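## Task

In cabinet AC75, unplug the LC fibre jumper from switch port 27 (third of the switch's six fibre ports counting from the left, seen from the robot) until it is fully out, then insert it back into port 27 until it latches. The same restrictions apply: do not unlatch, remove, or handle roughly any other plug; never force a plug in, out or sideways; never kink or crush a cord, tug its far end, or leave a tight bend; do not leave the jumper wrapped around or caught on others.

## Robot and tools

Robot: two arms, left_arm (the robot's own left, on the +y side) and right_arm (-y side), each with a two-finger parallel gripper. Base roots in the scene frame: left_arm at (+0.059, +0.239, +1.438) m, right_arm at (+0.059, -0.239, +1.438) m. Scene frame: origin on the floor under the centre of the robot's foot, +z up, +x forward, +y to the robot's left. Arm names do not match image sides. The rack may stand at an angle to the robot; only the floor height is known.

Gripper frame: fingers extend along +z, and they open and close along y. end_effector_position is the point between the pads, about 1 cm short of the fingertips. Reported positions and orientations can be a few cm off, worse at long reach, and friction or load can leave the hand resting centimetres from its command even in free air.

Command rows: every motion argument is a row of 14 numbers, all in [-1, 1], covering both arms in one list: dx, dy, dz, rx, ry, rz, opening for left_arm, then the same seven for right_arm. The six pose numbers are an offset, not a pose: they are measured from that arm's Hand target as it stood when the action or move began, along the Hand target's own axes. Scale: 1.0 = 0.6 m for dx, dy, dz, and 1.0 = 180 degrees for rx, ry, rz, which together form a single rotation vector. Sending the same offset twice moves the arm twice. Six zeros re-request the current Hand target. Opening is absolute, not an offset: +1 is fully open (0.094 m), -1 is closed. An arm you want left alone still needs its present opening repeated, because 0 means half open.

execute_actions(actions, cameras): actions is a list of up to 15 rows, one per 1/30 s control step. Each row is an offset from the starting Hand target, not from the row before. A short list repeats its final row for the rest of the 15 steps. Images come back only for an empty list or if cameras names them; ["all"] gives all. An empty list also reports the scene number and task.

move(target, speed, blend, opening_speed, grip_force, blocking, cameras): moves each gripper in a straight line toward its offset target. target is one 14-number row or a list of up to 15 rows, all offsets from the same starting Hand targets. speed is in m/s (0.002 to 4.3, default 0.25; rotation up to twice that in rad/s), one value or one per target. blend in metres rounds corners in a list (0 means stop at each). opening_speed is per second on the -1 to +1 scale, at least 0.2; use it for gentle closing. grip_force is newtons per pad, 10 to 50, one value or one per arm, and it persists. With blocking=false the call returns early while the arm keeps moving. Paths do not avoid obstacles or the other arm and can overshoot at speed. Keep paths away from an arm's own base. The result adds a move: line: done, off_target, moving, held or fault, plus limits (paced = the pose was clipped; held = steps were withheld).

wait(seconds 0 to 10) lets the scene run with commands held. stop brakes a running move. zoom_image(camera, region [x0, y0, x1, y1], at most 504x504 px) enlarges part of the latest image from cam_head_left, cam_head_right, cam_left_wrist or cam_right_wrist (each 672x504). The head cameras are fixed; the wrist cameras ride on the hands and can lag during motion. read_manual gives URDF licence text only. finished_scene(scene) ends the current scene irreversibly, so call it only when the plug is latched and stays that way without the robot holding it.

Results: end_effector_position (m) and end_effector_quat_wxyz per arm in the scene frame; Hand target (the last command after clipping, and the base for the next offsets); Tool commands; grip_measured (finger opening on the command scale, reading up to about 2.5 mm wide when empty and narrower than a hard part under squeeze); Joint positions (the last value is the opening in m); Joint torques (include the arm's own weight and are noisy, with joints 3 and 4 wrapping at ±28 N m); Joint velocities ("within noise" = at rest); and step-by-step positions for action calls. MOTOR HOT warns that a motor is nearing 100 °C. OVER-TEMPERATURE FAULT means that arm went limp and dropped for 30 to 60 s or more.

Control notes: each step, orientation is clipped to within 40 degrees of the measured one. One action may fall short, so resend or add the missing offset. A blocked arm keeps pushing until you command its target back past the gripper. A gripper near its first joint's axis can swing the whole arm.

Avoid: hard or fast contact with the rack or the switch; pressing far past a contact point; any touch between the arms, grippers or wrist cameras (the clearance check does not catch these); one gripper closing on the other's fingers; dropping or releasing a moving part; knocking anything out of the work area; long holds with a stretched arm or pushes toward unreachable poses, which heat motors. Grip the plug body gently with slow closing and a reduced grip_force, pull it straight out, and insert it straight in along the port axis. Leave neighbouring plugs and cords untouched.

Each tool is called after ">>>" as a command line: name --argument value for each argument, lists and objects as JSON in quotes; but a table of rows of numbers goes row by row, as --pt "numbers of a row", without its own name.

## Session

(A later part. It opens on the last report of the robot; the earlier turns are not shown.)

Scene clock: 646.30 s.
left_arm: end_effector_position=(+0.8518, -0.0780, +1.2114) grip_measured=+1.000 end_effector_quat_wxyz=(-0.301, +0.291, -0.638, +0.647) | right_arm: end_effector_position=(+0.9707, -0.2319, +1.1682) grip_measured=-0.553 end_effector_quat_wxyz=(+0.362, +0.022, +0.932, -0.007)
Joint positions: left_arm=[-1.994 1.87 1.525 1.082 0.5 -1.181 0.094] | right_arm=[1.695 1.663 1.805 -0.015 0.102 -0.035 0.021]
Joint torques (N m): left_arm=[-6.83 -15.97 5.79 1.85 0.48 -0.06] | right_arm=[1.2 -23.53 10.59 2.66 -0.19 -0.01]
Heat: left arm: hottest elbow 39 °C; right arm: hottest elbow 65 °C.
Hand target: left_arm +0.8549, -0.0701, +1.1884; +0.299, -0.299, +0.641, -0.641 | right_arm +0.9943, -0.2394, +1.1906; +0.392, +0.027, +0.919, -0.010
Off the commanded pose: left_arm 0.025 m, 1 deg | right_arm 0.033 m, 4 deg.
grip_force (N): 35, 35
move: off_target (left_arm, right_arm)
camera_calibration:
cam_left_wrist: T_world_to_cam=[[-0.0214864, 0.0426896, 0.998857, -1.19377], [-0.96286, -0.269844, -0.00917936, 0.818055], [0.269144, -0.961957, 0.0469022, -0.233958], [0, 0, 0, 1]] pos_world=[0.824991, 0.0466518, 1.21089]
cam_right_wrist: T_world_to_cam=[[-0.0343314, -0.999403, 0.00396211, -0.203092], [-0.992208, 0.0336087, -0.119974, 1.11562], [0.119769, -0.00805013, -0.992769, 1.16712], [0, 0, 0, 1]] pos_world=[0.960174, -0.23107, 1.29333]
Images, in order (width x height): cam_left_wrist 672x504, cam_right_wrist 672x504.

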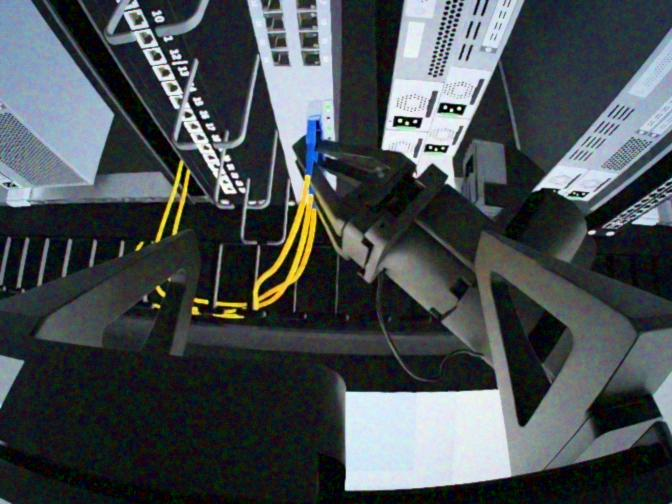

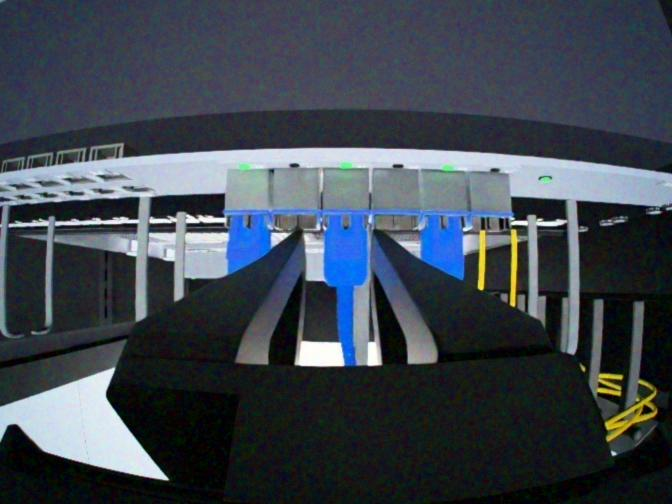

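>>> move --target '[0,0,0,0,0,0,1, 0,-0.003,-0.21,0.002,0,0,-0.55]' --speed 0.08 --cameras '["cam_right_wrist","cam_left_wrist","cam_head_left"]'

>>> zoom_image --camera "cam_right_wrist" --region '[230, 60, 450, 240]'

>>> zoom_image --camera "cam_left_wrist" --region '[290, 105, 360, 205]'

Scene clock: 661.00 s.
left_arm: end_effector_position=(+0.8518, -0.0780, +1.2114) grip_measured=+1.000 end_effector_quat_wxyz=(-0.301, +0.291, -0.638, +0.647) | right_arm: end_effector_position=(+0.8913, -0.2387, +1.2515) grip_measured=-0.552 end_effector_quat_wxyz=(+0.369, +0.026, +0.929, -0.015)
Joint positions: left_arm=[-1.994 1.87 1.525 1.082 0.5 -1.181 0.094] | right_arm=[1.704 1.357 1.411 0.088 0.127 -0.035 0.021]
Joint torques (N m): left_arm=[-6.65 -15.97 5.85 1.84 0.49 -0.11] | right_arm=[1.73 -22.24 7.23 2.43 0.08 -0.06]
Heat: left arm: hottest elbow 39 °C; right arm: hottest elbow 63 °C.
Hand target: left_arm +0.8549, -0.0701, +1.1884; +0.299, -0.299, +0.641, -0.641 | right_arm +0.9032, -0.2362, +1.2775; +0.392, +0.028, +0.919, -0.013
Off the commanded pose: left_arm 0.025 m, 1 deg | right_arm 0.029 m, 3 deg.
grip_force (N): 35, 35
move: off_target (left_arm, right_arm)
camera_calibration:
cam_left_wrist: T_world_to_cam=[[-0.0214864, 0.0426896, 0.998857, -1.19377], [-0.96286, -0.269844, -0.00917936, 0.818055], [0.269144, -0.961957, 0.0469022, -0.233958], [0, 0, 0, 1]] pos_world=[0.824991, 0.0466518, 1.21089]
cam_right_wrist: T_world_to_cam=[[-0.0478149, -0.998753, 0.0143374, -0.213675], [-0.989957, 0.0454721, -0.13386, 1.06535], [0.133041, -0.0205939, -0.990897, 1.24206], [0, 0, 0, 1]] pos_world=[0.879187, -0.236273, 1.37642]
Images, in order (width x height): cam_head_left 672x504, cam_left_wrist 672x504, cam_right_wrist 672x504.

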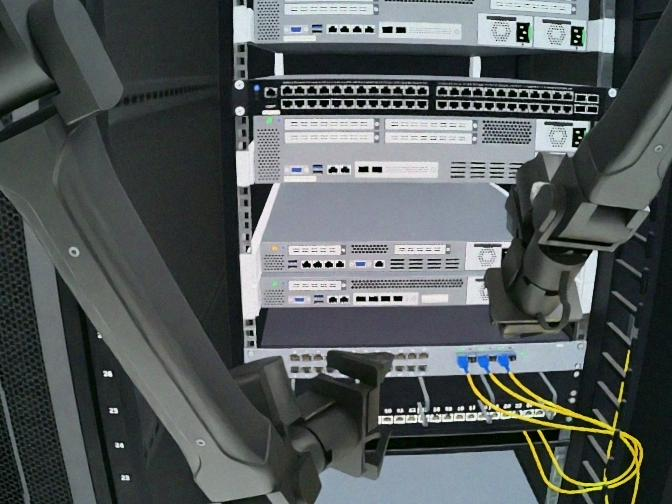

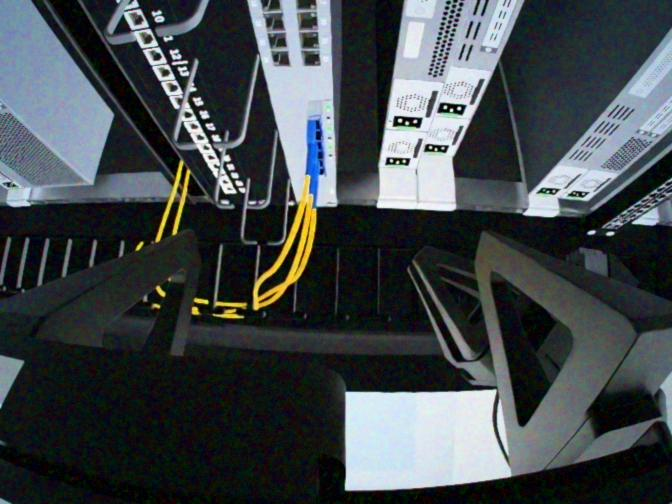

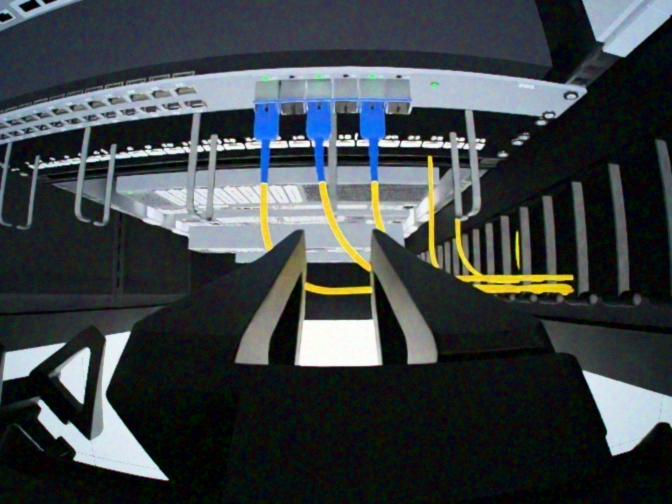

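Scaled by 2.291 from the camera's 672x504 image, which has a finer 960x720 frame.

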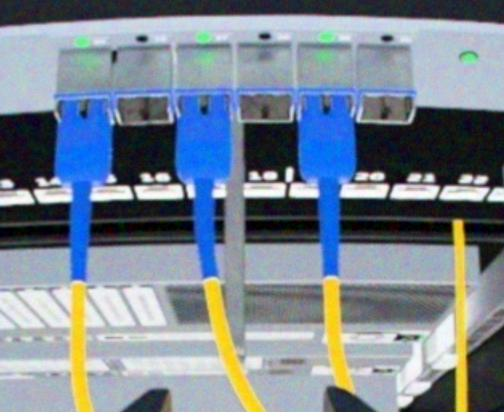

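Scaled by 5.040 from the camera's 672x504 image, which has a finer 960x720 frame.

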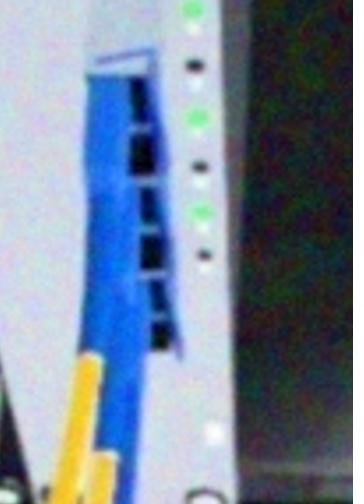

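>>> zoom_image --camera "cam_head_left" --region '[430, 330, 660, 500]'

>>> zoom_image --camera "cam_left_wrist" --region '[230, 100, 350, 320]'

Scaled by 2.191 from the camera's 672x504 image, which has a finer 960x720 frame.

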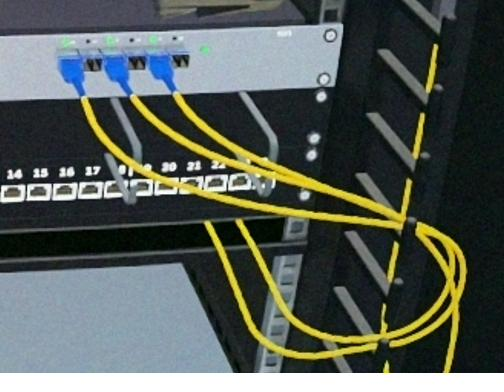

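Scaled by 2.291 from the camera's 672x504 image, which has a finer 960x720 frame.

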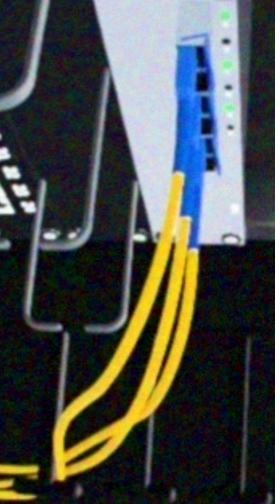

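Everything matches the starting layout: all three link lights are green and the cords lie naturally.

>>> finished_scene --scene 2

The scene is finished: the task was done.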